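## Task

First probe the LC port in column 5 of 6 (counting from the left), block 6 of 10 (counting from the top), hole 3 of 4 (counting from the top). Clean it only if the panel's phone reports it as not clean: push the cleaner fully in until its body stops, then probe it again. If it is still not clean after two cleanings, the port fails. The probe captures an image only while it is fully inserted and held still. Finish with both tools withdrawn and report pass or fail. Unlatching a plug, pressing hard on a plug, bending the cleaner's tip, or pushing the robot hard into the panel can fail the task. The robot must not fall over or end up tilted. In finished_scene's answer, give only the names, comma-separated, e.g. answer="comet, unicorn".

## Robot and tools

ROBOT. A Rainbow Robotics RB-Y1 in a physics simulation. It has:
- a two-wheel differential base with rear casters. It cannot drive sideways. It is 0.58 m wide and spans 0.10 m ahead of to 0.57 m behind the wheel axle.
- a folding leg/torso, a head, and two 7-joint arms with parallel grippers.
- a wrist camera on each hand, in a case that sticks out sideways and can collide with things.
Cameras: head_camera, left_wrist_camera, right_wrist_camera.

FRAMES. All positions are in metres.
- Base frame: origin on the floor between the drive wheels, x forward, y left, z up.
- The chest, left_hand and right_hand readings are given in the base frame.
- A hand point lies between the finger pads, 0.03 m behind the fingertips. The fingers point along the hand's -z axis and close along its x axis.
- Odometry frame: where the base frame was at scene start. base_odometry only counts wheel rotation, so wheel slip shows up as travel. Its heading is in rad, positive to the left.

TOOL move. One action per call. Optional extra arguments: cameras (list of names; [] for none; omitted or ["all"] for all) and blocking (true by default, which waits until everything is at rest; false returns within about 0.5 s).
An action may contain:
- base, joints, or both, plus optional min_time_s and contact_limits.
- or target, optionally with min_time_s.
- or contact_limits by itself.
A call with no action just reports the state.

The moving arguments:
- base: a single velocity command, not a destination. x_m_s is forward speed in m/s (0.005 to 0.4 in magnitude, or 0). turn_rad_s is the left-turn rate in rad/s (0.02 to 1.509 in magnitude, or 0). for_s is the duration, 0.1 to 5 s. Omitted velocities are 0. The displacement is roughly speed × for_s, measured from wherever the robot is now. The base ramps at 0.4 m/s² (turns 0.5 rad/s²), so it coasts after the command ends. If |x| + 0.27|turn| exceeds 0.4, both are scaled down together. The base does not stop when it hits something.
- joints: absolute targets, given as a dict keyed by joint name, in rad (grippers in m).
  - torso_squat_rad 0..1.2, torso_shift_rad -0.3..0.6, torso_pitch_rad -0.2..1.4 (positive leans forward), torso_yaw_rad -1.5..1.5 (positive left). Combined limits also apply: squat+shift ≤ 1.52; squat−shift+pitch ≤ 1.57; shift+0.5pitch−0.4squat ≤ 0.7; shift+0.3pitch−0.5squat ≤ 0.39.
  - Each arm has shoulder_pitch, shoulder_roll, shoulder_yaw, elbow, forearm_roll, wrist_pitch and hand_roll (prefix left_ or right_, suffix _rad). Left shoulder roll runs 0..3.141; right shoulder roll runs -3.141..0. Elbow runs -2.617..0.01.
  - left_gripper_m and right_gripper_m are the opening between the pads, 0..0.1 m.
  - head_pan_rad ±0.523, head_tilt_rad -0.35..1.57 (positive looks down).
  - Joints left out of the action keep their old targets.
- target: one hand, as an absolute pose in the base frame. Give side ("left" or "right"), x, y, z in m (-3..3), and quat_wxyz written in the same convention the hand readings print. It is solved once into joint angles, so the hand travels along an arc; for long moves, use several short steps.
- min_time_s: 0.1..8 s, the least time each arm, head and torso motion in the action takes.
- contact_limits: gripper current in mA, 200..672.5, keyed by gripper. It starts at 672.5 and stays until you change it.
An unknown key makes the call invalid. An out-of-range value gets it refused.

RESULTS.
- "move" reads done, or the most serious status among the motions.
- Per-motion statuses: done, moving, off_target, stopped, short/reached (a target counts as reached within 10 mm and 2°), refused, not_followed (the arm collision check withheld the command), time_out, contact_stop (torso only), limit_stop_at_<name> (a self-collision guard or a built-in limit), torque_fault, limit_stop_at_motor_heat.
- on_its_own lists things the robot did that you did not command.
- Other readings: lidar_m (12 sectors of 30°, the first straight ahead, counting counter-clockwise), motor_effort (wheel effort in %; at rest it is normally below 30), joint torques, external torques, wrist force/torque (raw, with offsets), and MOTOR HOT warnings.
- If a call is refused or hits an unplanned stop, the rest of that reply's move, wait and finished_scene calls are skipped.

OTHER TOOLS.
- wait(seconds 0..10, cameras) lets time pass and reports the state.
- stop(cameras) brakes every running motion.
- zoom_image(camera, region [x0,y0,x1,y1] in pixels, at most 504×504) crops the newest image from that camera.
- read_manual(section="licences") only returns licence text.
- finished_scene(scene = current scene number, answer) ends the scene and cannot be undone. Put "unknown" as the answer if you have none.

WORKFLOW. Locate the panel with the head camera and drive up slowly. Count column, block and hole carefully, using zoom_image. Then:
1. Insert the probe straight into the port, hold it still, and read the phone.
2. Withdraw the probe.
3. If the phone shows the port dirty, insert the cleaner until its body bottoms out, withdraw it, and probe again. Do this at most twice.
4. Withdraw both tools and answer pass or fail.
Use low contact_limits and slow min_time_s near the panel.

AVOID.
- Dropping tools.
- Unlatching or pressing hard on plugs.
- Bending the cleaner tip.
- Pushing the body or base into the panel.
- Arm-on-arm presses: a hard press ends the scene.
- Torque faults, which cause a 10 s stop.
- Overheating from holding stretched-out poses.
- Heavy loads far forward, which can tip the robot.
- Violating the torso limits.
- Ending tilted or with wheels lifted.

Each tool is called after "Emit:" as name([rows], argument=value, ...), one row to a line, values as JSON.

## Session

Emit:
move()

Scene clock: 0.00 s.
Joint torques (N m): no reading
External joint torques (N m): no reading
Wrist force (N): no reading
Wrist torque (N m): no reading
Wrist force, peak (N): no reading
base_odometry: x=+0.000 y=+0.000 heading=+0.000
lidar_m: 1.44 1.03 1.90 2.01 2.06 2.67 4.45 4.02 2.81 2.65 2.20 1.36
base_status: not commanded
joint_positions: torso_squat_rad=+0.350 torso_shift_rad=+0.000 torso_pitch_rad=+0.000 torso_yaw_rad=+0.000 left_shoulder_pitch_rad=-0.017 left_shoulder_roll_rad=+0.002 left_shoulder_yaw_rad=+0.018 left_elbow_rad=-0.228 left_forearm_roll_rad=-0.028 left_wrist_pitch_rad=-0.011 left_hand_roll_rad=-0.001 left_gripper_m=+0.016 right_shoulder_pitch_rad=+0.112 right_shoulder_roll_rad=-0.737 right_shoulder_yaw_rad=+0.530 right_elbow_rad=-2.398 right_forearm_roll_rad=+0.788 right_wrist_pitch_rad=+0.852 right_hand_roll_rad=+0.327 right_gripper_m=+0.046 head_pan_rad=+0.000 head_tilt_rad=+0.400
joint_status: not commanded
wheel_motors_off: 0
motor_effort: left_wheel=+0 right_wheel=+0
chest: x=-0.2280 y=+0.0006 z=+1.2475 quat_wxyz=(+1.000, -0.001, +0.000, +0.000) (m; base frame)
left_hand: x=-0.1029 y=+0.2227 z=+0.5728 quat_wxyz=(+0.992, +0.003, -0.127, -0.008) (m; base frame)
right_hand: x=+0.1811 y=-0.2105 z=+1.1536 quat_wxyz=(+0.492, -0.499, -0.508, +0.501) (m; base frame)
pictures: head_camera, left_wrist_camera, right_wrist_camera

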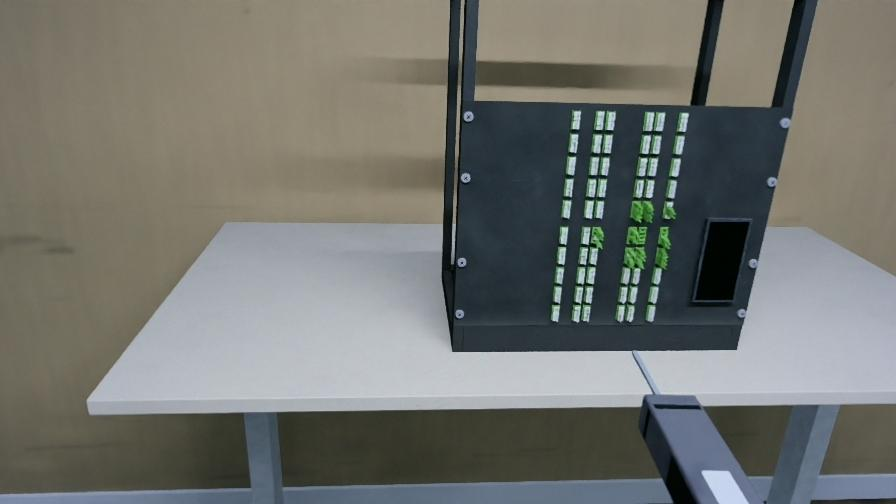

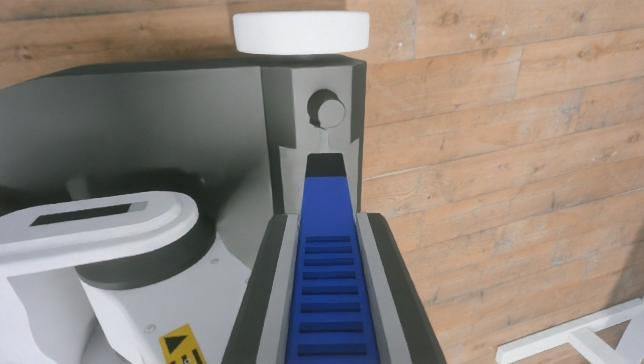

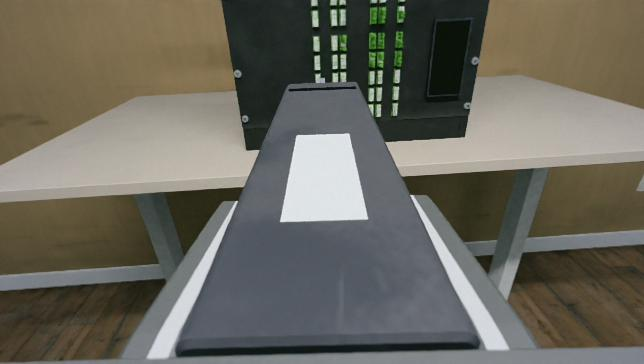

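Emit:
zoom_image(camera="head_camera", region=[430, 80, 810, 360])

Emit:
zoom_image(camera="head_camera", region=[540, 200, 700, 340])

Emit:
zoom_image(camera="head_camera", region=[600, 330, 780, 504])

Emit:
zoom_image(camera="left_wrist_camera", region=[230, 80, 430, 280])

Emit:
zoom_image(camera="right_wrist_camera", region=[200, 0, 500, 364])

Scaled by 1.326 from the camera's 896x504 image, which has a finer 1280x720 frame.

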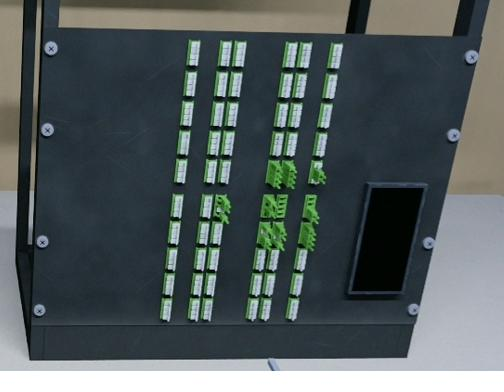

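Scaled by 3.150 from the camera's 896x504 image, which has a finer 1280x720 frame.

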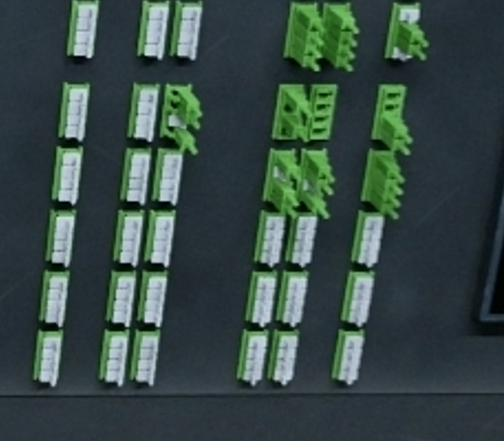

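Scaled by 2.800 from the camera's 896x504 image, which has a finer 1280x720 frame.

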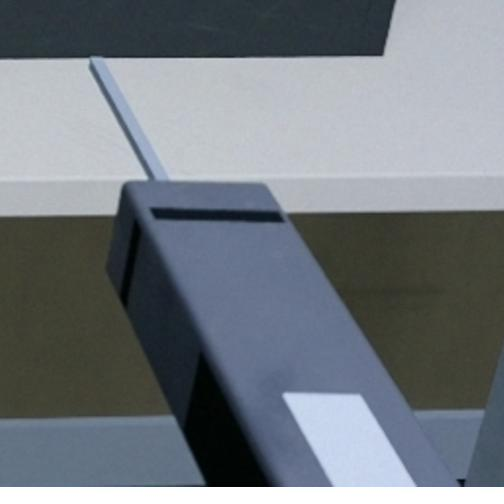

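Scaled by 2.520 from the camera's 644x364 image, which has a finer 920x520 frame.

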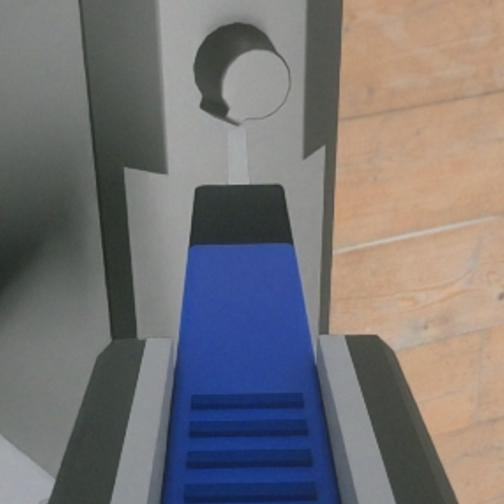

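Scaled by 1.385 from the camera's 644x364 image, which has a finer 1265x715 frame.

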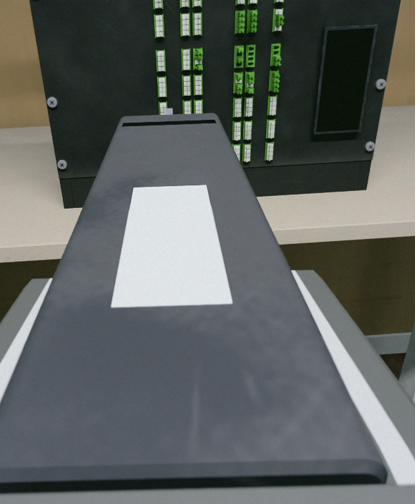

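Emit:
zoom_image(camera="right_wrist_camera", region=[270, 40, 380, 110])

Emit:
zoom_image(camera="right_wrist_camera", region=[300, 0, 500, 130])

Scaled by 4.582 from the camera's 644x364 image, which has a finer 1265x715 frame.

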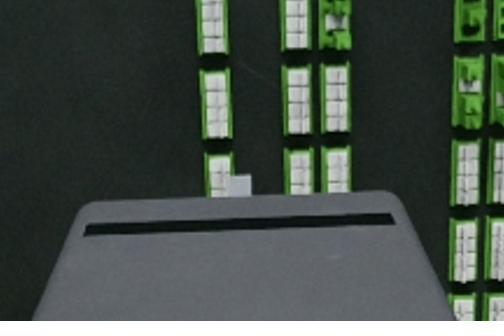

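Scaled by 2.520 from the camera's 644x364 image, which has a finer 1265x715 frame.

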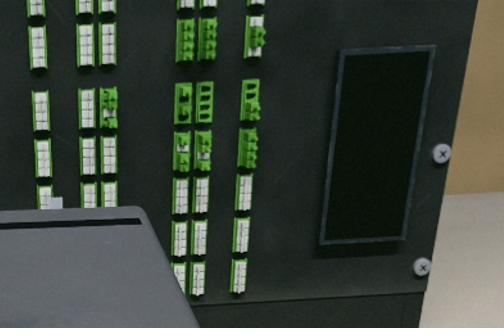

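Emit:
move(base={"turn_rad_s": -0.6, "for_s": 1.78}, joints={"head_tilt_rad": 0.6})

Scene clock: 9.53 s.
Joint torques (N m): left_arm=[-2.63 -0.15 0.38 -1.27 -0.19 -0.69 -0.11] | right_arm=[-7.38 -6.29 -5.71 -8.82 1.79 -0.87 -0.05]
External joint torques (N m): left_arm=[0.37 -0.38 0.38 0.15 -0.19 -0.09 -0.09] | right_arm=[-0.29 -0.41 0.07 -0.28 0.39 -0.24 -0.05]
Wrist force (N): left_arm=[-1.5 -0.6 -5.8] | right_arm=[3.0 4.6 3.0]
Wrist torque (N m): left_arm=[0.12 -0.17 0.05] | right_arm=[0.41 0.39 -0.15]
Wrist force, peak (N): left_arm=[-1.5 -0.7 -6.1] | right_arm=[3.1 4.7 3.2]
move: done
base_odometry: x=+0.000 y=+0.000 heading=-1.060
lidar_m: 2.21 1.36 1.44 1.04 1.90 2.01 2.05 2.65 4.44 4.05 2.82 2.65
base_status: done (sent for 1.77 of 1.77 s)
joint_positions: torso_squat_rad=+0.350 torso_shift_rad=+0.000 torso_pitch_rad=+0.000 torso_yaw_rad=+0.000 left_shoulder_pitch_rad=-0.017 left_shoulder_roll_rad=+0.002 left_shoulder_yaw_rad=+0.018 left_elbow_rad=-0.228 left_forearm_roll_rad=-0.028 left_wrist_pitch_rad=-0.011 left_hand_roll_rad=-0.001 left_gripper_m=+0.016 right_shoulder_pitch_rad=+0.112 right_shoulder_roll_rad=-0.737 right_shoulder_yaw_rad=+0.530 right_elbow_rad=-2.398 right_forearm_roll_rad=+0.788 right_wrist_pitch_rad=+0.852 right_hand_roll_rad=+0.327 right_gripper_m=+0.046 head_pan_rad=+0.000 head_tilt_rad=+0.600
joint_status: all done
wheel_motors_off: 0
motor_effort: left_wheel=+7(38) right_wheel=+4(38)
chest: x=-0.2280 y=+0.0006 z=+1.2475 quat_wxyz=(+1.000, -0.001, +0.000, +0.000) (m; base frame)
left_hand: x=-0.1029 y=+0.2227 z=+0.5728 quat_wxyz=(+0.992, +0.003, -0.127, -0.008) (m; base frame)
right_hand: x=+0.1811 y=-0.2105 z=+1.1535 quat_wxyz=(+0.492, -0.499, -0.508, +0.501) (m; base frame)
pictures: head_camera, left_wrist_camera, right_wrist_camera
camera_calibration:
head_camera: T_world_to_cam=[[0.00562592, -0.999412, 0.0338293, -0.0486995], [-0.53941, -0.031519, -0.841453, 1.16821], [0.842024, -0.0135139, -0.53927, 0.893851], [0, 0, 0, 1]] pos_world=[-0.122225, 0.000229375, 1.46667]
right_wrist_camera: T_world_to_cam=[[0.0103183, -0.999441, -0.0318002, -0.1736], [-0.469655, 0.023232, -0.882544, 1.13865], [0.882789, 0.0240415, -0.469153, 0.457549], [0, 0, 0, 1]] pos_world=[0.132646, -0.210956, 1.21405]

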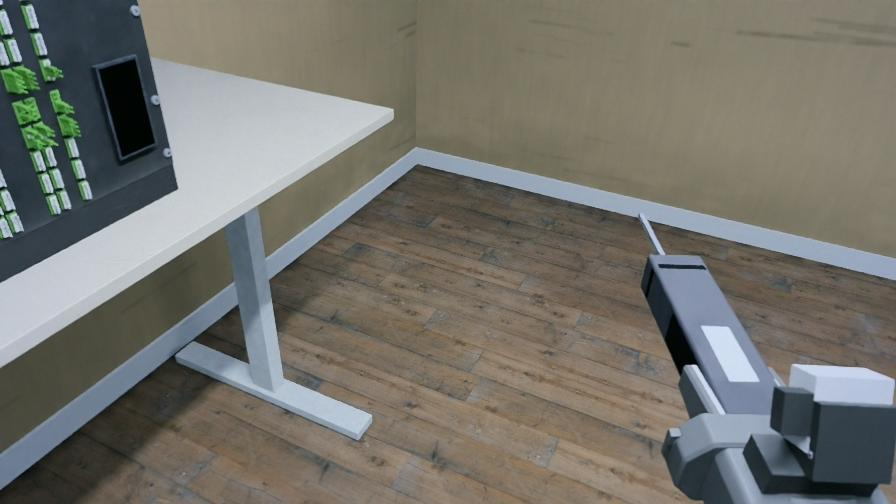

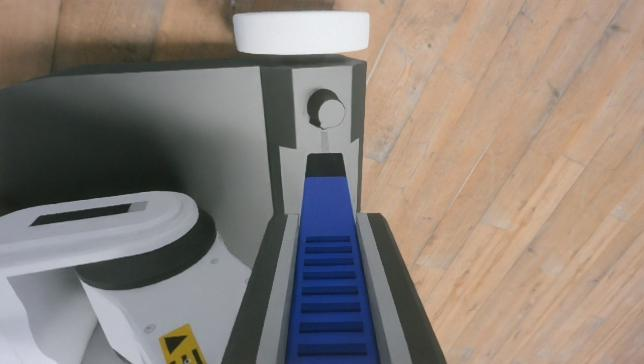

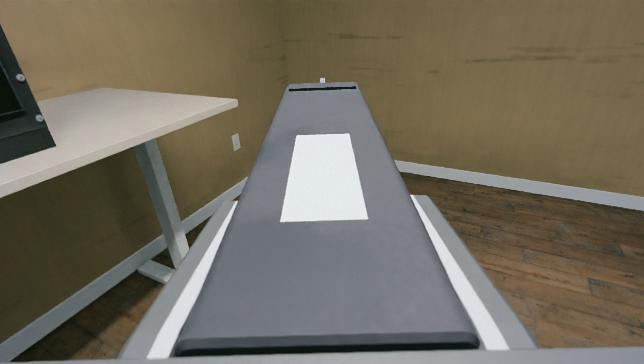

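Emit:
move(base={"x_m_s": 0.3, "for_s": 1.34}, cameras=[])

Emit:
move(base={"turn_rad_s": 0.6, "for_s": 1.88}, joints={"head_tilt_rad": 0.5})

Scene clock: 12.67 s.
Joint torques (N m): left_arm=[-2.09 -0.04 -0.37 -1.09 0.01 -0.62 -0.05] | right_arm=[-8.55 -6.54 -6.02 -8.46 2.03 -0.74 -0.02]
External joint torques (N m): left_arm=[0.91 -0.27 -0.37 0.34 0.01 -0.03 -0.03] | right_arm=[-1.47 -0.66 -0.24 0.08 0.62 -0.11 -0.01]
Wrist force (N): left_arm=[-1.4 -0.7 -5.7] | right_arm=[2.9 3.9 3.0]
Wrist torque (N m): left_arm=[0.13 -0.14 0.05] | right_arm=[0.47 0.38 -0.13]
Wrist force, peak (N): left_arm=[-1.7 -0.8 -6.1] | right_arm=[3.3 4.4 3.8]
move: done
base_odometry: x=+0.195 y=-0.349 heading=-1.060
lidar_m: 1.96 1.00 1.27 1.04 1.69 2.37 2.41 3.12 4.61 3.51 2.43 2.29
base_status: done (sent for 1.33 of 1.33 s)
joint_positions: torso_squat_rad=+0.350 torso_shift_rad=+0.000 torso_pitch_rad=+0.000 torso_yaw_rad=+0.000 left_shoulder_pitch_rad=-0.017 left_shoulder_roll_rad=+0.002 left_shoulder_yaw_rad=+0.018 left_elbow_rad=-0.228 left_forearm_roll_rad=-0.028 left_wrist_pitch_rad=-0.011 left_hand_roll_rad=-0.001 left_gripper_m=+0.016 right_shoulder_pitch_rad=+0.113 right_shoulder_roll_rad=-0.737 right_shoulder_yaw_rad=+0.530 right_elbow_rad=-2.398 right_forearm_roll_rad=+0.788 right_wrist_pitch_rad=+0.852 right_hand_roll_rad=+0.327 right_gripper_m=+0.046 head_pan_rad=+0.000 head_tilt_rad=+0.600
joint_status: not commanded
wheel_motors_off: 0
motor_effort: left_wheel=-8(39) right_wheel=+5(40)
chest: x=-0.2279 y=+0.0006 z=+1.2475 quat_wxyz=(+1.000, -0.001, +0.000, +0.000) (m; base frame)
left_hand: x=-0.1029 y=+0.2227 z=+0.5728 quat_wxyz=(+0.992, +0.003, -0.127, -0.008) (m; base frame)
right_hand: x=+0.1811 y=-0.2105 z=+1.1534 quat_wxyz=(+0.492, -0.499, -0.507, +0.502) (m; base frame)
pictures: none
No camera images: "cameras" was empty.

Scene clock: 16.10 s.
Joint torques (N m): left_arm=[-1.99 -0.06 -0.3 -1.29 -0.13 -0.83 -0.04] | right_arm=[-8.05 -5.8 -6.02 -8.76 1.77 -0.7 -0.24]
External joint torques (N m): left_arm=[1.01 -0.3 -0.3 0.14 -0.13 -0.24 -0.02] | right_arm=[-0.96 0.08 -0.25 -0.22 0.36 -0.07 -0.24]
Wrist force (N): left_arm=[-1.5 -0.6 -5.7] | right_arm=[3.4 4.0 2.9]
Wrist torque (N m): left_arm=[0.12 -0.15 0.05] | right_arm=[0.46 0.44 -0.16]
Wrist force, peak (N): left_arm=[-1.6 -0.6 -6.1] | right_arm=[3.2 4.5 3.3]
move: done
base_odometry: x=+0.195 y=-0.349 heading=+0.060
lidar_m: 1.27 1.05 1.78 2.37 2.45 3.32 4.61 3.29 2.38 2.29 1.82 1.00
base_status: done (sent for 1.87 of 1.87 s)
joint_positions: torso_squat_rad=+0.350 torso_shift_rad=+0.000 torso_pitch_rad=+0.000 torso_yaw_rad=+0.000 left_shoulder_pitch_rad=-0.017 left_shoulder_roll_rad=+0.002 left_shoulder_yaw_rad=+0.018 left_elbow_rad=-0.228 left_forearm_roll_rad=-0.028 left_wrist_pitch_rad=-0.011 left_hand_roll_rad=-0.001 left_gripper_m=+0.016 right_shoulder_pitch_rad=+0.113 right_shoulder_roll_rad=-0.737 right_shoulder_yaw_rad=+0.530 right_elbow_rad=-2.398 right_forearm_roll_rad=+0.788 right_wrist_pitch_rad=+0.852 right_hand_roll_rad=+0.327 right_gripper_m=+0.046 head_pan_rad=+0.000 head_tilt_rad=+0.500
joint_status: all done
wheel_motors_off: 0
motor_effort: left_wheel=+2(35) right_wheel=+7(33)
chest: x=-0.2280 y=+0.0006 z=+1.2475 quat_wxyz=(+1.000, -0.001, +0.000, +0.000) (m; base frame)
left_hand: x=-0.1029 y=+0.2227 z=+0.5728 quat_wxyz=(+0.992, +0.003, -0.127, -0.008) (m; base frame)
right_hand: x=+0.1811 y=-0.2105 z=+1.1534 quat_wxyz=(+0.492, -0.499, -0.507, +0.502) (m; base frame)
pictures: head_camera, left_wrist_camera, right_wrist_camera
camera_calibration:
head_camera: T_world_to_cam=[[0.00231526, -0.999413, 0.0341768, -0.0498903], [-0.452858, -0.0315194, -0.891026, 1.25781], [0.89158, -0.0134143, -0.452665, 0.77867], [0, 0, 0, 1]] pos_world=[-0.12452, 0.000229787, 1.47493]
left_wrist_camera: T_world_to_cam=[[0.96462, -0.046009, 0.259598, -0.0329784], [-0.156461, -0.892417, 0.423216, -0.0271382], [0.212198, -0.448859, -0.868042, 0.699673], [0, 0, 0, 1]] pos_world=[-0.120903, 0.288319, 0.627392]
right_wrist_camera: T_world_to_cam=[[0.010306, -0.999441, -0.0318046, -0.173697], [-0.469931, 0.0232342, -0.882397, 1.13847], [0.882643, 0.0240399, -0.469429, 0.457769], [0, 0, 0, 1]] pos_world=[0.132746, -0.211056, 1.21395]

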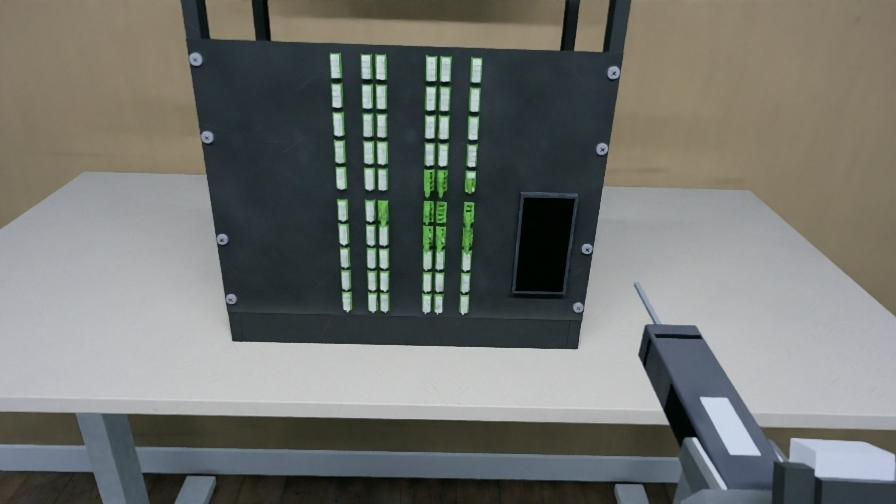

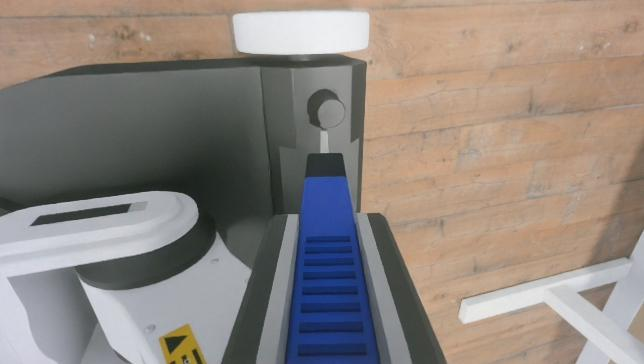

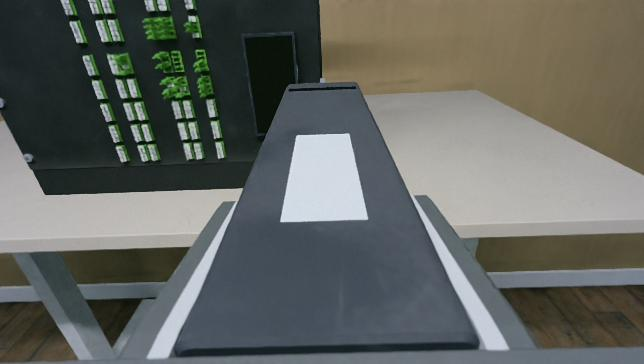

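Emit:
zoom_image(camera="head_camera", region=[400, 160, 500, 260])

Emit:
zoom_image(camera="right_wrist_camera", region=[130, 20, 230, 110])

Emit:
zoom_image(camera="left_wrist_camera", region=[280, 80, 370, 180])

Scaled by 5.040 from the camera's 896x504 image, which has a finer 1280x720 frame.

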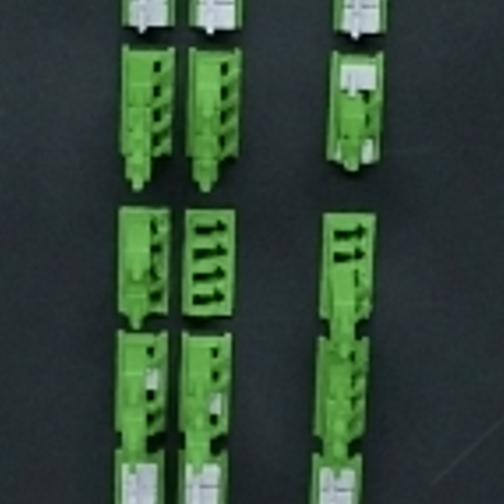

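Scaled by 5.040 from the camera's 644x364 image, which has a finer 1265x715 frame.

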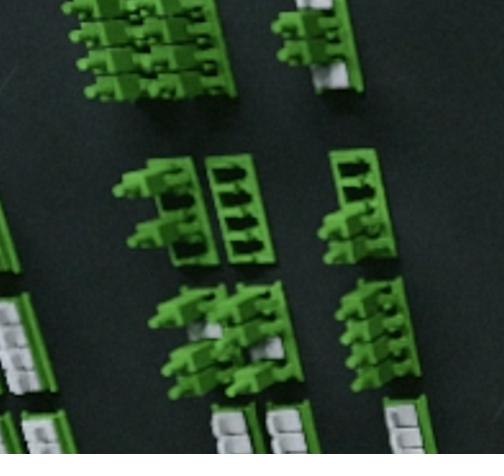

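Scaled by 5.040 from the camera's 644x364 image, which has a finer 920x520 frame.

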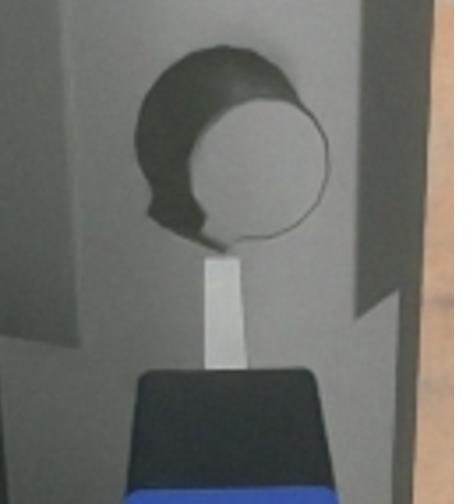

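Emit:
move(target={"side": "right", "x": 0.22, "y": -0.003, "z": 1.156, "quat_wxyz": [0.5, -0.5, -0.5, 0.5]}, min_time_s=2)

Scene clock: 22.20 s.
Joint torques (N m): left_arm=[-2.17 -0.3 0.5 -1.21 -0.02 -0.88 -0.05] | right_arm=[-13.16 6.43 -1.22 -8.78 2.25 -1.19 0]
External joint torques (N m): left_arm=[0.84 -0.53 0.5 0.22 -0.02 -0.29 -0.04] | right_arm=[-1.83 0.6 1.05 0.24 0.73 -0.17 0]
Wrist force (N): left_arm=[-1.5 -0.7 -5.9] | right_arm=[3.4 4.2 3.0]
Wrist torque (N m): left_arm=[0.14 -0.15 0.06] | right_arm=[0.45 0.43 -0.16]
Wrist force, peak (N): left_arm=[-1.5 -0.6 -6.2] | right_arm=[3.2 4.5 3.5]
move: done
base_odometry: x=+0.195 y=-0.349 heading=+0.060
lidar_m: 1.27 1.05 1.78 2.37 2.45 3.32 4.61 3.29 2.38 2.29 1.82 1.00
base_status: not commanded
joint_positions: torso_squat_rad=+0.350 torso_shift_rad=+0.000 torso_pitch_rad=+0.000 torso_yaw_rad=+0.000 left_shoulder_pitch_rad=-0.017 left_shoulder_roll_rad=+0.002 left_shoulder_yaw_rad=+0.018 left_elbow_rad=-0.228 left_forearm_roll_rad=-0.028 left_wrist_pitch_rad=-0.011 left_hand_roll_rad=-0.001 left_gripper_m=+0.016 right_shoulder_pitch_rad=-0.263 right_shoulder_roll_rad=-0.051 right_shoulder_yaw_rad=+0.841 right_elbow_rad=-1.945 right_forearm_roll_rad=+1.045 right_wrist_pitch_rad=+1.097 right_hand_roll_rad=+0.547 right_gripper_m=+0.046 head_pan_rad=+0.000 head_tilt_rad=+0.500
joint_status: all done
wheel_motors_off: 0
motor_effort: left_wheel=+2(5) right_wheel=+10(11)
chest: x=-0.2280 y=+0.0006 z=+1.2475 quat_wxyz=(+1.000, -0.001, +0.000, +0.000) (m; base frame)
left_hand: x=-0.1029 y=+0.2227 z=+0.5728 quat_wxyz=(+0.992, +0.003, -0.127, -0.008) (m; base frame)
right_hand: x=+0.2199 y=-0.0032 z=+1.1557 quat_wxyz=(+0.500, -0.500, -0.500, +0.500) (m; base frame)
right_hand_status: reached (checked arc, planned for 2.0 s): 0 mm and 0.1 deg off.
pictures: head_camera, left_wrist_camera, right_wrist_camera
camera_calibration:
head_camera: T_world_to_cam=[[0.00231526, -0.999413, 0.0341768, -0.0498903], [-0.452858, -0.0315194, -0.891026, 1.25781], [0.89158, -0.0134143, -0.452665, 0.77867], [0, 0, 0, 1]] pos_world=[-0.12452, 0.000229787, 1.47493]
left_wrist_camera: T_world_to_cam=[[0.96462, -0.046009, 0.259598, -0.0329784], [-0.156461, -0.892417, 0.423216, -0.0271382], [0.212198, -0.448859, -0.868042, 0.699673], [0, 0, 0, 1]] pos_world=[-0.120903, 0.288319, 0.627392]
right_wrist_camera: T_world_to_cam=[[-0.00801064, -0.99944, -0.0325012, 0.038078], [-0.481762, 0.0323388, -0.875705, 1.14885], [0.876265, 0.00864287, -0.481751, 0.435252], [0, 0, 0, 1]] pos_world=[0.17238, -0.00285746, 1.21697]

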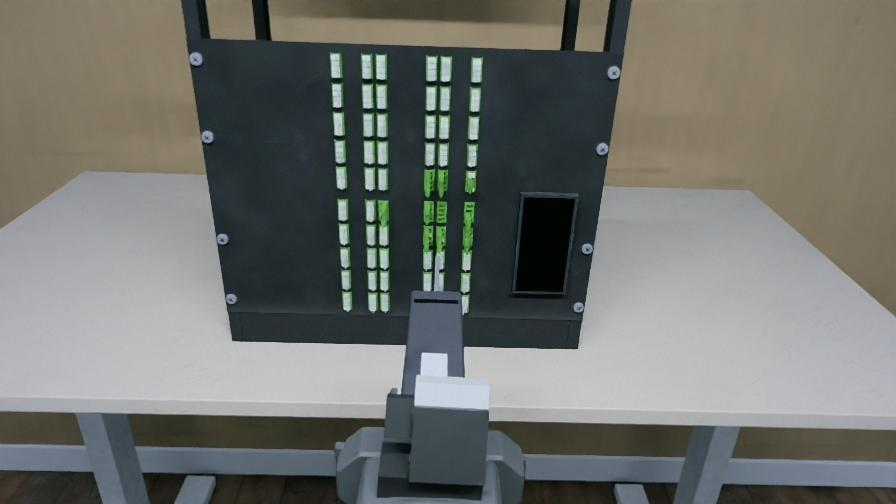

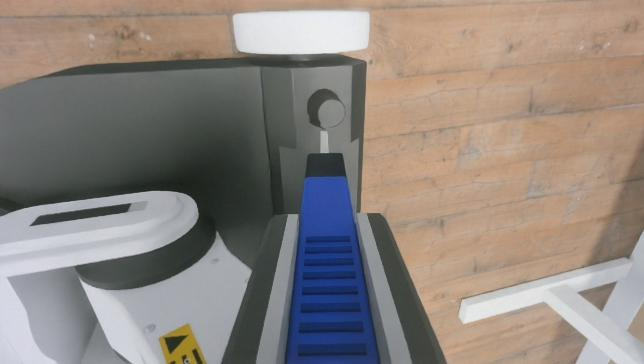

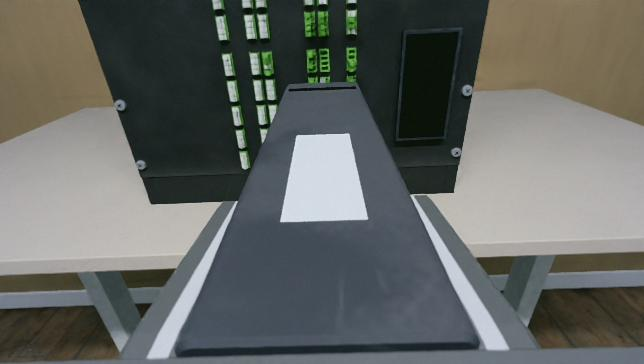

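Emit:
zoom_image(camera="right_wrist_camera", region=[290, 30, 370, 100])

Emit:
zoom_image(camera="head_camera", region=[400, 190, 500, 290])

Scaled by 6.300 from the camera's 644x364 image, which has a finer 1265x715 frame.

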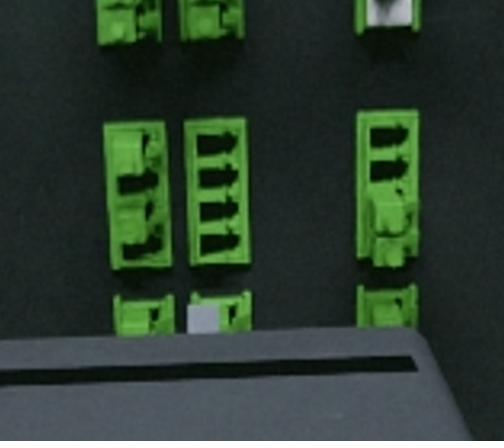

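Scaled by 5.040 from the camera's 896x504 image, which has a finer 1280x720 frame.

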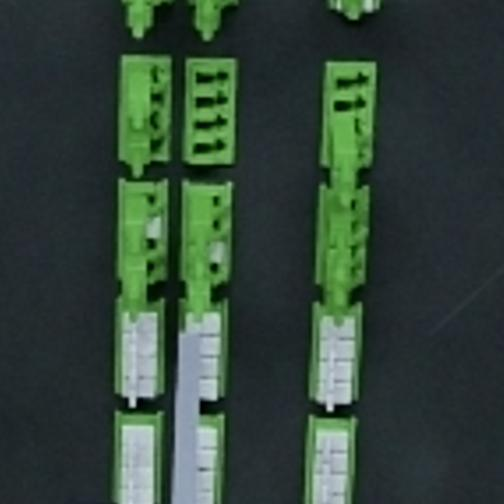

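Emit:
move(target={"side": "right", "x": 0.295, "y": -0.0067, "z": 1.1536, "quat_wxyz": [0.5, -0.5, -0.5, 0.5]}, min_time_s=2)

Emit:
zoom_image(camera="right_wrist_camera", region=[290, 30, 370, 100])

Emit:
zoom_image(camera="head_camera", region=[410, 185, 480, 255])

Scene clock: 26.13 s.
Joint torques (N m): left_arm=[-2.43 -0.05 0.34 -1.4 0.02 -0.65 -0.11] | right_arm=[-18.75 5.18 -4.66 -9.19 1.73 -1.49 -0.28]
External joint torques (N m): left_arm=[0.57 -0.28 0.34 0.02 0.01 -0.06 -0.09] | right_arm=[-3.58 1.06 -1.53 0.01 0.26 -0.6 -0.27]
Wrist force (N): left_arm=[-1.5 -0.9 -5.9] | right_arm=[2.8 4.3 3.0]
Wrist torque (N m): left_arm=[0.16 -0.15 0.06] | right_arm=[0.45 0.37 -0.14]
Wrist force, peak (N): left_arm=[-1.4 -0.8 -6.1] | right_arm=[3.6 4.4 3.1]
move: done
base_odometry: x=+0.195 y=-0.349 heading=+0.060
lidar_m: 1.27 1.05 1.78 2.37 2.45 3.32 4.61 3.28 2.39 2.29 1.82 1.00
base_status: not commanded
joint_positions: torso_squat_rad=+0.350 torso_shift_rad=+0.000 torso_pitch_rad=+0.000 torso_yaw_rad=+0.000 left_shoulder_pitch_rad=-0.017 left_shoulder_roll_rad=+0.002 left_shoulder_yaw_rad=+0.018 left_elbow_rad=-0.228 left_forearm_roll_rad=-0.028 left_wrist_pitch_rad=-0.011 left_hand_roll_rad=-0.001 left_gripper_m=+0.016 right_shoulder_pitch_rad=-0.451 right_shoulder_roll_rad=-0.038 right_shoulder_yaw_rad=+0.687 right_elbow_rad=-1.682 right_forearm_roll_rad=+0.951 right_wrist_pitch_rad=+0.974 right_hand_roll_rad=+0.468 right_gripper_m=+0.046 head_pan_rad=+0.000 head_tilt_rad=+0.500
joint_status: all done
wheel_motors_off: 0
motor_effort: left_wheel=+3(4) right_wheel=+9(12)
chest: x=-0.2280 y=+0.0006 z=+1.2475 quat_wxyz=(+1.000, -0.001, +0.000, +0.000) (m; base frame)
left_hand: x=-0.1029 y=+0.2227 z=+0.5728 quat_wxyz=(+0.992, +0.003, -0.127, -0.008) (m; base frame)
right_hand: x=+0.2948 y=-0.0068 z=+1.1531 quat_wxyz=(+0.500, -0.500, -0.500, +0.500) (m; base frame)
right_hand_status: reached (checked arc, planned for 2.0 s): 1 mm and 0.1 deg off.
pictures: head_camera, left_wrist_camera, right_wrist_camera
camera_calibration:
head_camera: T_world_to_cam=[[0.00231526, -0.999413, 0.0341768, -0.0498903], [-0.452858, -0.0315194, -0.891026, 1.25781], [0.89158, -0.0134143, -0.452665, 0.77867], [0, 0, 0, 1]] pos_world=[-0.12452, 0.000229787, 1.47493]
left_wrist_camera: T_world_to_cam=[[0.96462, -0.046009, 0.259598, -0.0329784], [-0.156461, -0.892417, 0.423216, -0.0271382], [0.212198, -0.448859, -0.868042, 0.699673], [0, 0, 0, 1]] pos_world=[-0.120903, 0.288319, 0.627392]
right_wrist_camera: T_world_to_cam=[[-0.0081727, -0.999449, -0.0321815, 0.0346458], [-0.481635, 0.032138, -0.875782, 1.18278], [0.876334, 0.00834224, -0.481632, 0.368323], [0, 0, 0, 1]] pos_world=[0.24718, -0.00645822, 1.21437]

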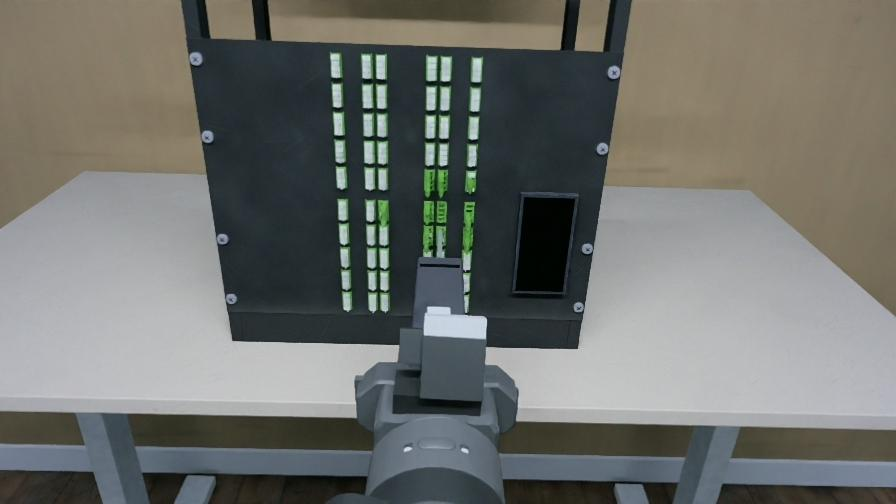

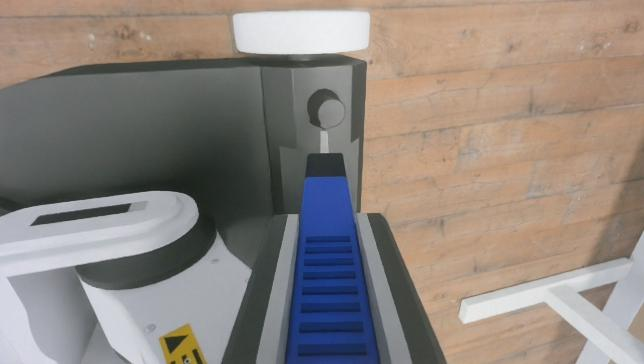

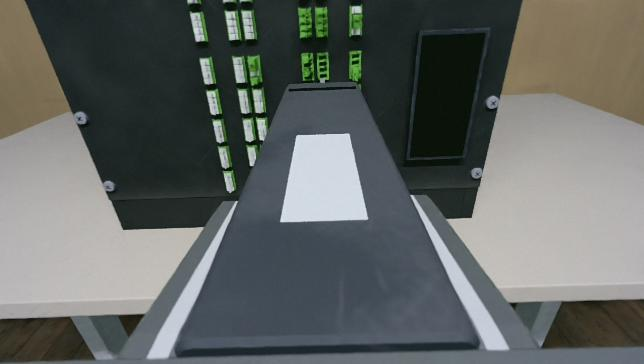

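Scaled by 6.300 from the camera's 644x364 image, which has a finer 1265x715 frame.

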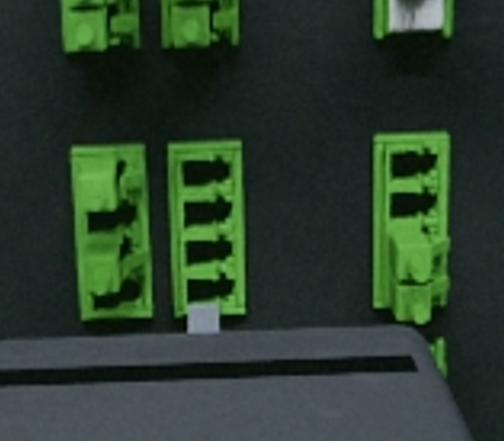

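Scaled by 7.200 from the camera's 896x504 image, which has a finer 1280x720 frame.

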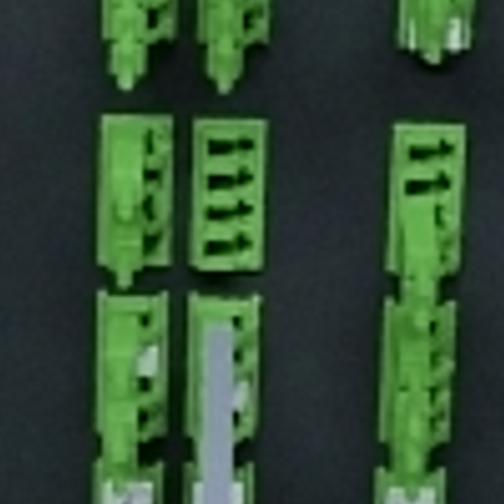

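Emit:
move(target={"side": "right", "x": 0.325, "y": -0.0074, "z": 1.1558, "quat_wxyz": [0.5, -0.5, -0.5, 0.5]}, min_time_s=1.5, cameras=["head_camera", "right_wrist_camera"])

Emit:
zoom_image(camera="right_wrist_camera", region=[290, 30, 370, 100])

Emit:
zoom_image(camera="head_camera", region=[420, 190, 470, 240])

Scene clock: 30.37 s.
Joint torques (N m): left_arm=[-1.98 -0.37 -0.04 -1.11 -0.25 -0.6 0.08] | right_arm=[-20.11 4.52 -5.25 -9.28 1.74 -1.4 -0.26]
External joint torques (N m): left_arm=[1.02 -0.6 -0.04 0.32 -0.26 -0.01 0.09] | right_arm=[-3.36 1.31 -1.87 -0.07 0.29 -0.58 -0.25]
Wrist force (N): left_arm=[-1.4 -0.7 -5.9] | right_arm=[3.2 4.1 3.1]
Wrist torque (N m): left_arm=[0.13 -0.15 0.05] | right_arm=[0.47 0.41 -0.15]
Wrist force, peak (N): left_arm=[-1.7 -0.5 -6.2] | right_arm=[3.4 4.3 3.3]
move: done
base_odometry: x=+0.195 y=-0.349 heading=+0.060
lidar_m: 1.27 1.05 1.78 2.37 2.45 3.32 4.61 3.29 2.38 2.29 1.81 1.00
base_status: not commanded
joint_positions: torso_squat_rad=+0.350 torso_shift_rad=+0.000 torso_pitch_rad=+0.000 torso_yaw_rad=+0.000 left_shoulder_pitch_rad=-0.017 left_shoulder_roll_rad=+0.002 left_shoulder_yaw_rad=+0.018 left_elbow_rad=-0.228 left_forearm_roll_rad=-0.028 left_wrist_pitch_rad=-0.011 left_hand_roll_rad=-0.001 left_gripper_m=+0.016 right_shoulder_pitch_rad=-0.538 right_shoulder_roll_rad=-0.033 right_shoulder_yaw_rad=+0.635 right_elbow_rad=-1.560 right_forearm_roll_rad=+0.924 right_wrist_pitch_rad=+0.925 right_hand_roll_rad=+0.432 right_gripper_m=+0.046 head_pan_rad=+0.000 head_tilt_rad=+0.500
joint_status: all done
wheel_motors_off: 0
motor_effort: left_wheel=+3(5) right_wheel=+9(12)
chest: x=-0.2280 y=+0.0006 z=+1.2475 quat_wxyz=(+1.000, -0.001, +0.000, +0.000) (m; base frame)
left_hand: x=-0.1029 y=+0.2227 z=+0.5728 quat_wxyz=(+0.992, +0.003, -0.127, -0.008) (m; base frame)
right_hand: x=+0.3247 y=-0.0076 z=+1.1553 quat_wxyz=(+0.500, -0.500, -0.500, +0.500) (m; base frame)
right_hand_status: reached (checked arc, planned for 1.5 s): 1 mm and 0.1 deg off.
pictures: head_camera, right_wrist_camera
camera_calibration:
head_camera: T_world_to_cam=[[0.00231526, -0.999413, 0.0341768, -0.0498903], [-0.452858, -0.0315194, -0.891026, 1.25781], [0.89158, -0.0134143, -0.452665, 0.77867], [0, 0, 0, 1]] pos_world=[-0.12452, 0.000229787, 1.47493]
right_wrist_camera: T_world_to_cam=[[-0.00817718, -0.999449, -0.0321818, 0.0341629], [-0.481754, 0.0321392, -0.875717, 1.19909], [0.876268, 0.00834281, -0.481751, 0.343349], [0, 0, 0, 1]] pos_world=[0.27708, -0.00725823, 1.21657]

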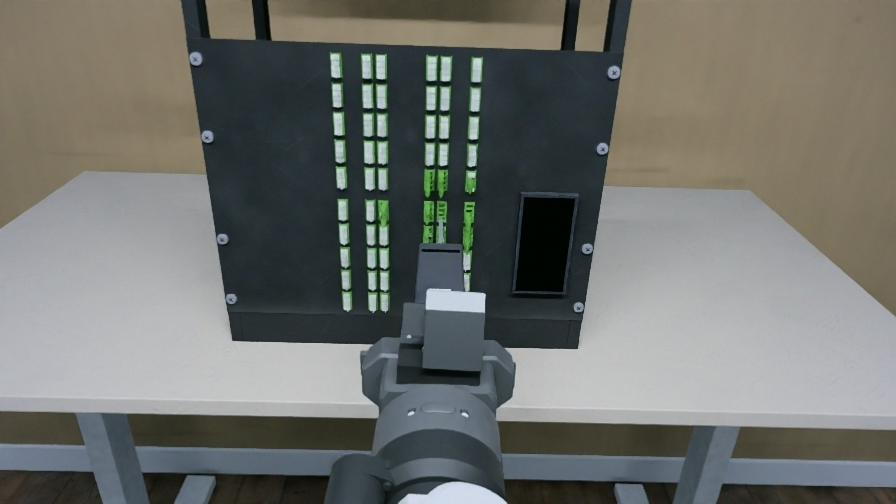

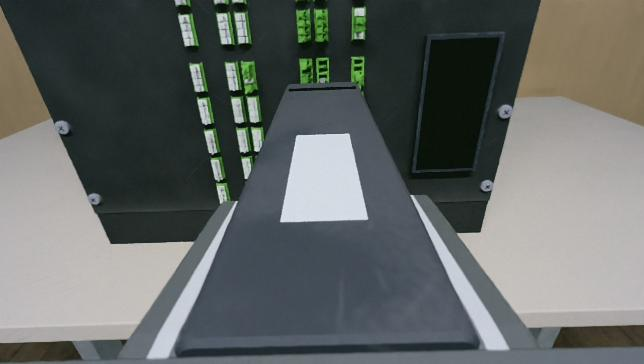

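Scaled by 6.300 from the camera's 644x364 image, which has a finer 1265x715 frame.

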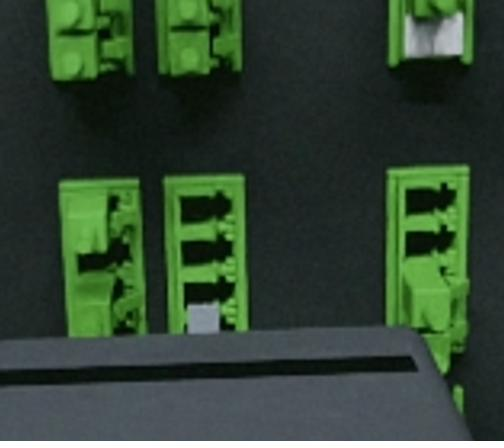

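Scaled by 10.080 from the camera's 896x504 image, which has a finer 1280x720 frame.

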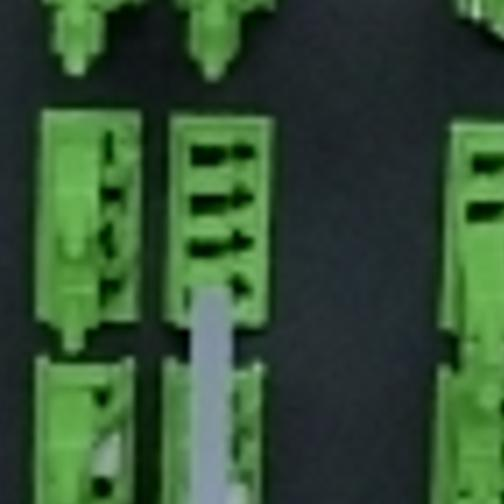

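Emit:
zoom_image(camera="right_wrist_camera", region=[314, 55, 334, 85])

Emit:
zoom_image(camera="head_camera", region=[432, 198, 452, 226])

Scaled by 16.800 from the camera's 644x364 image, which has a finer 1265x715 frame.

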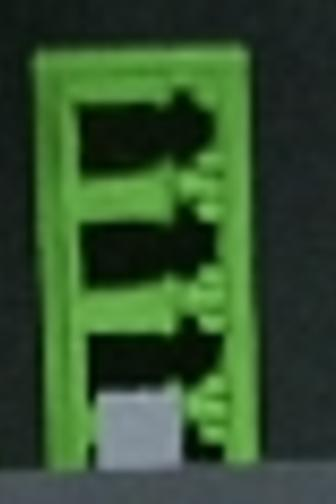

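Scaled by 18.000 from the camera's 896x504 image, which has a finer 1280x720 frame.

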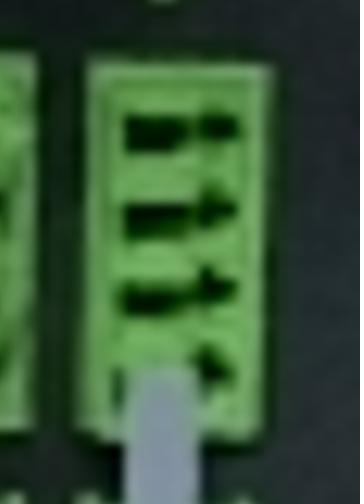

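Emit:
move(target={"side": "right", "x": 0.333, "y": -0.0069, "z": 1.1566, "quat_wxyz": [0.5, -0.5, -0.5, 0.5]}, min_time_s=1, cameras=["head_camera", "right_wrist_camera"])

Emit:
zoom_image(camera="right_wrist_camera", region=[314, 55, 334, 85])

Emit:
zoom_image(camera="head_camera", region=[432, 198, 452, 226])

Scene clock: 35.97 s.
Joint torques (N m): left_arm=[-1.63 -0.08 -0.01 -1.37 0.06 -0.6 -0.07] | right_arm=[-20.82 4.07 -5.26 -8.9 1.82 -1.5 -0.41]
External joint torques (N m): left_arm=[1.38 -0.31 -0.01 0.06 0.06 -0.01 -0.06] | right_arm=[-3.67 1.1 -1.83 0.31 0.39 -0.7 -0.41]
Wrist force (N): left_arm=[-1.5 -0.6 -5.8] | right_arm=[3.3 4.3 3.1]
Wrist torque (N m): left_arm=[0.11 -0.17 0.04] | right_arm=[0.45 0.44 -0.15]
Wrist force, peak (N): left_arm=[-1.5 -0.6 -6.2] | right_arm=[3.4 4.4 3.3]
move: done
base_odometry: x=+0.195 y=-0.349 heading=+0.060
lidar_m: 1.27 1.05 1.78 2.37 2.45 3.32 4.61 3.29 2.38 2.29 1.82 1.00
base_status: not commanded
joint_positions: torso_squat_rad=+0.350 torso_shift_rad=+0.000 torso_pitch_rad=+0.000 torso_yaw_rad=+0.000 left_shoulder_pitch_rad=-0.017 left_shoulder_roll_rad=+0.002 left_shoulder_yaw_rad=+0.018 left_elbow_rad=-0.228 left_forearm_roll_rad=-0.028 left_wrist_pitch_rad=-0.011 left_hand_roll_rad=-0.001 left_gripper_m=+0.016 right_shoulder_pitch_rad=-0.563 right_shoulder_roll_rad=-0.030 right_shoulder_yaw_rad=+0.622 right_elbow_rad=-1.524 right_forearm_roll_rad=+0.919 right_wrist_pitch_rad=+0.912 right_hand_roll_rad=+0.421 right_gripper_m=+0.046 head_pan_rad=+0.000 head_tilt_rad=+0.500
joint_status: all done
wheel_motors_off: 0
motor_effort: left_wheel=+3(6) right_wheel=+9(11)
chest: x=-0.2280 y=+0.0006 z=+1.2475 quat_wxyz=(+1.000, -0.001, +0.000, +0.000) (m; base frame)
left_hand: x=-0.1029 y=+0.2227 z=+0.5728 quat_wxyz=(+0.992, +0.003, -0.127, -0.008) (m; base frame)
right_hand: x=+0.3324 y=-0.0072 z=+1.1562 quat_wxyz=(+0.500, -0.500, -0.500, +0.500) (m; base frame)
right_hand_status: reached (checked arc, planned for 1.0 s): 1 mm and 0.1 deg off.
pictures: head_camera, right_wrist_camera
camera_calibration:
head_camera: T_world_to_cam=[[0.00231526, -0.999413, 0.0341768, -0.0498903], [-0.452858, -0.0315194, -0.891026, 1.25781], [0.89158, -0.0134143, -0.452665, 0.77867], [0, 0, 0, 1]] pos_world=[-0.12452, 0.000229787, 1.47493]
right_wrist_camera: T_world_to_cam=[[-0.00823396, -0.999438, -0.0324925, 0.0350486], [-0.481756, 0.0324388, -0.875705, 1.20356], [0.876267, 0.00844294, -0.481753, 0.337035], [0, 0, 0, 1]] pos_world=[0.28478, -0.00685872, 1.21747]

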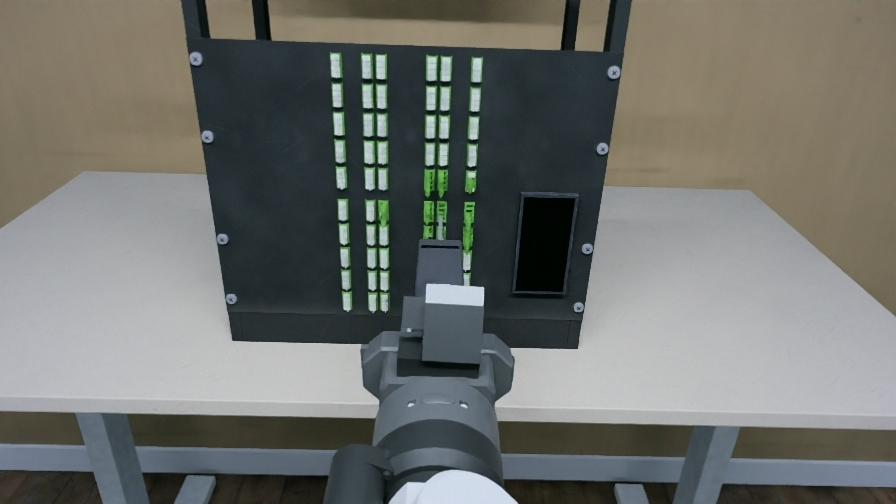

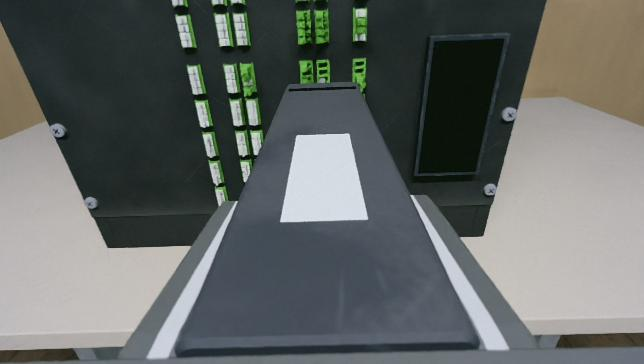

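Scaled by 16.800 from the camera's 644x364 image, which has a finer 1265x715 frame.

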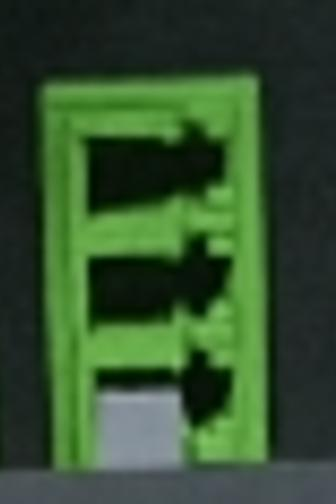

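Scaled by 18.000 from the camera's 896x504 image, which has a finer 1280x720 frame.

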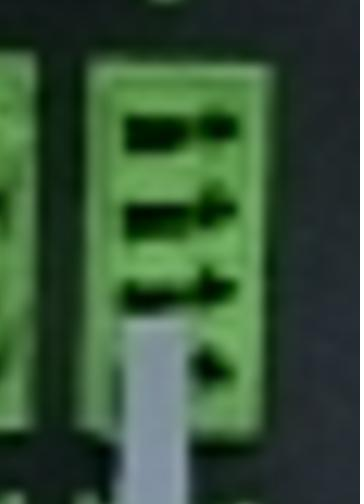

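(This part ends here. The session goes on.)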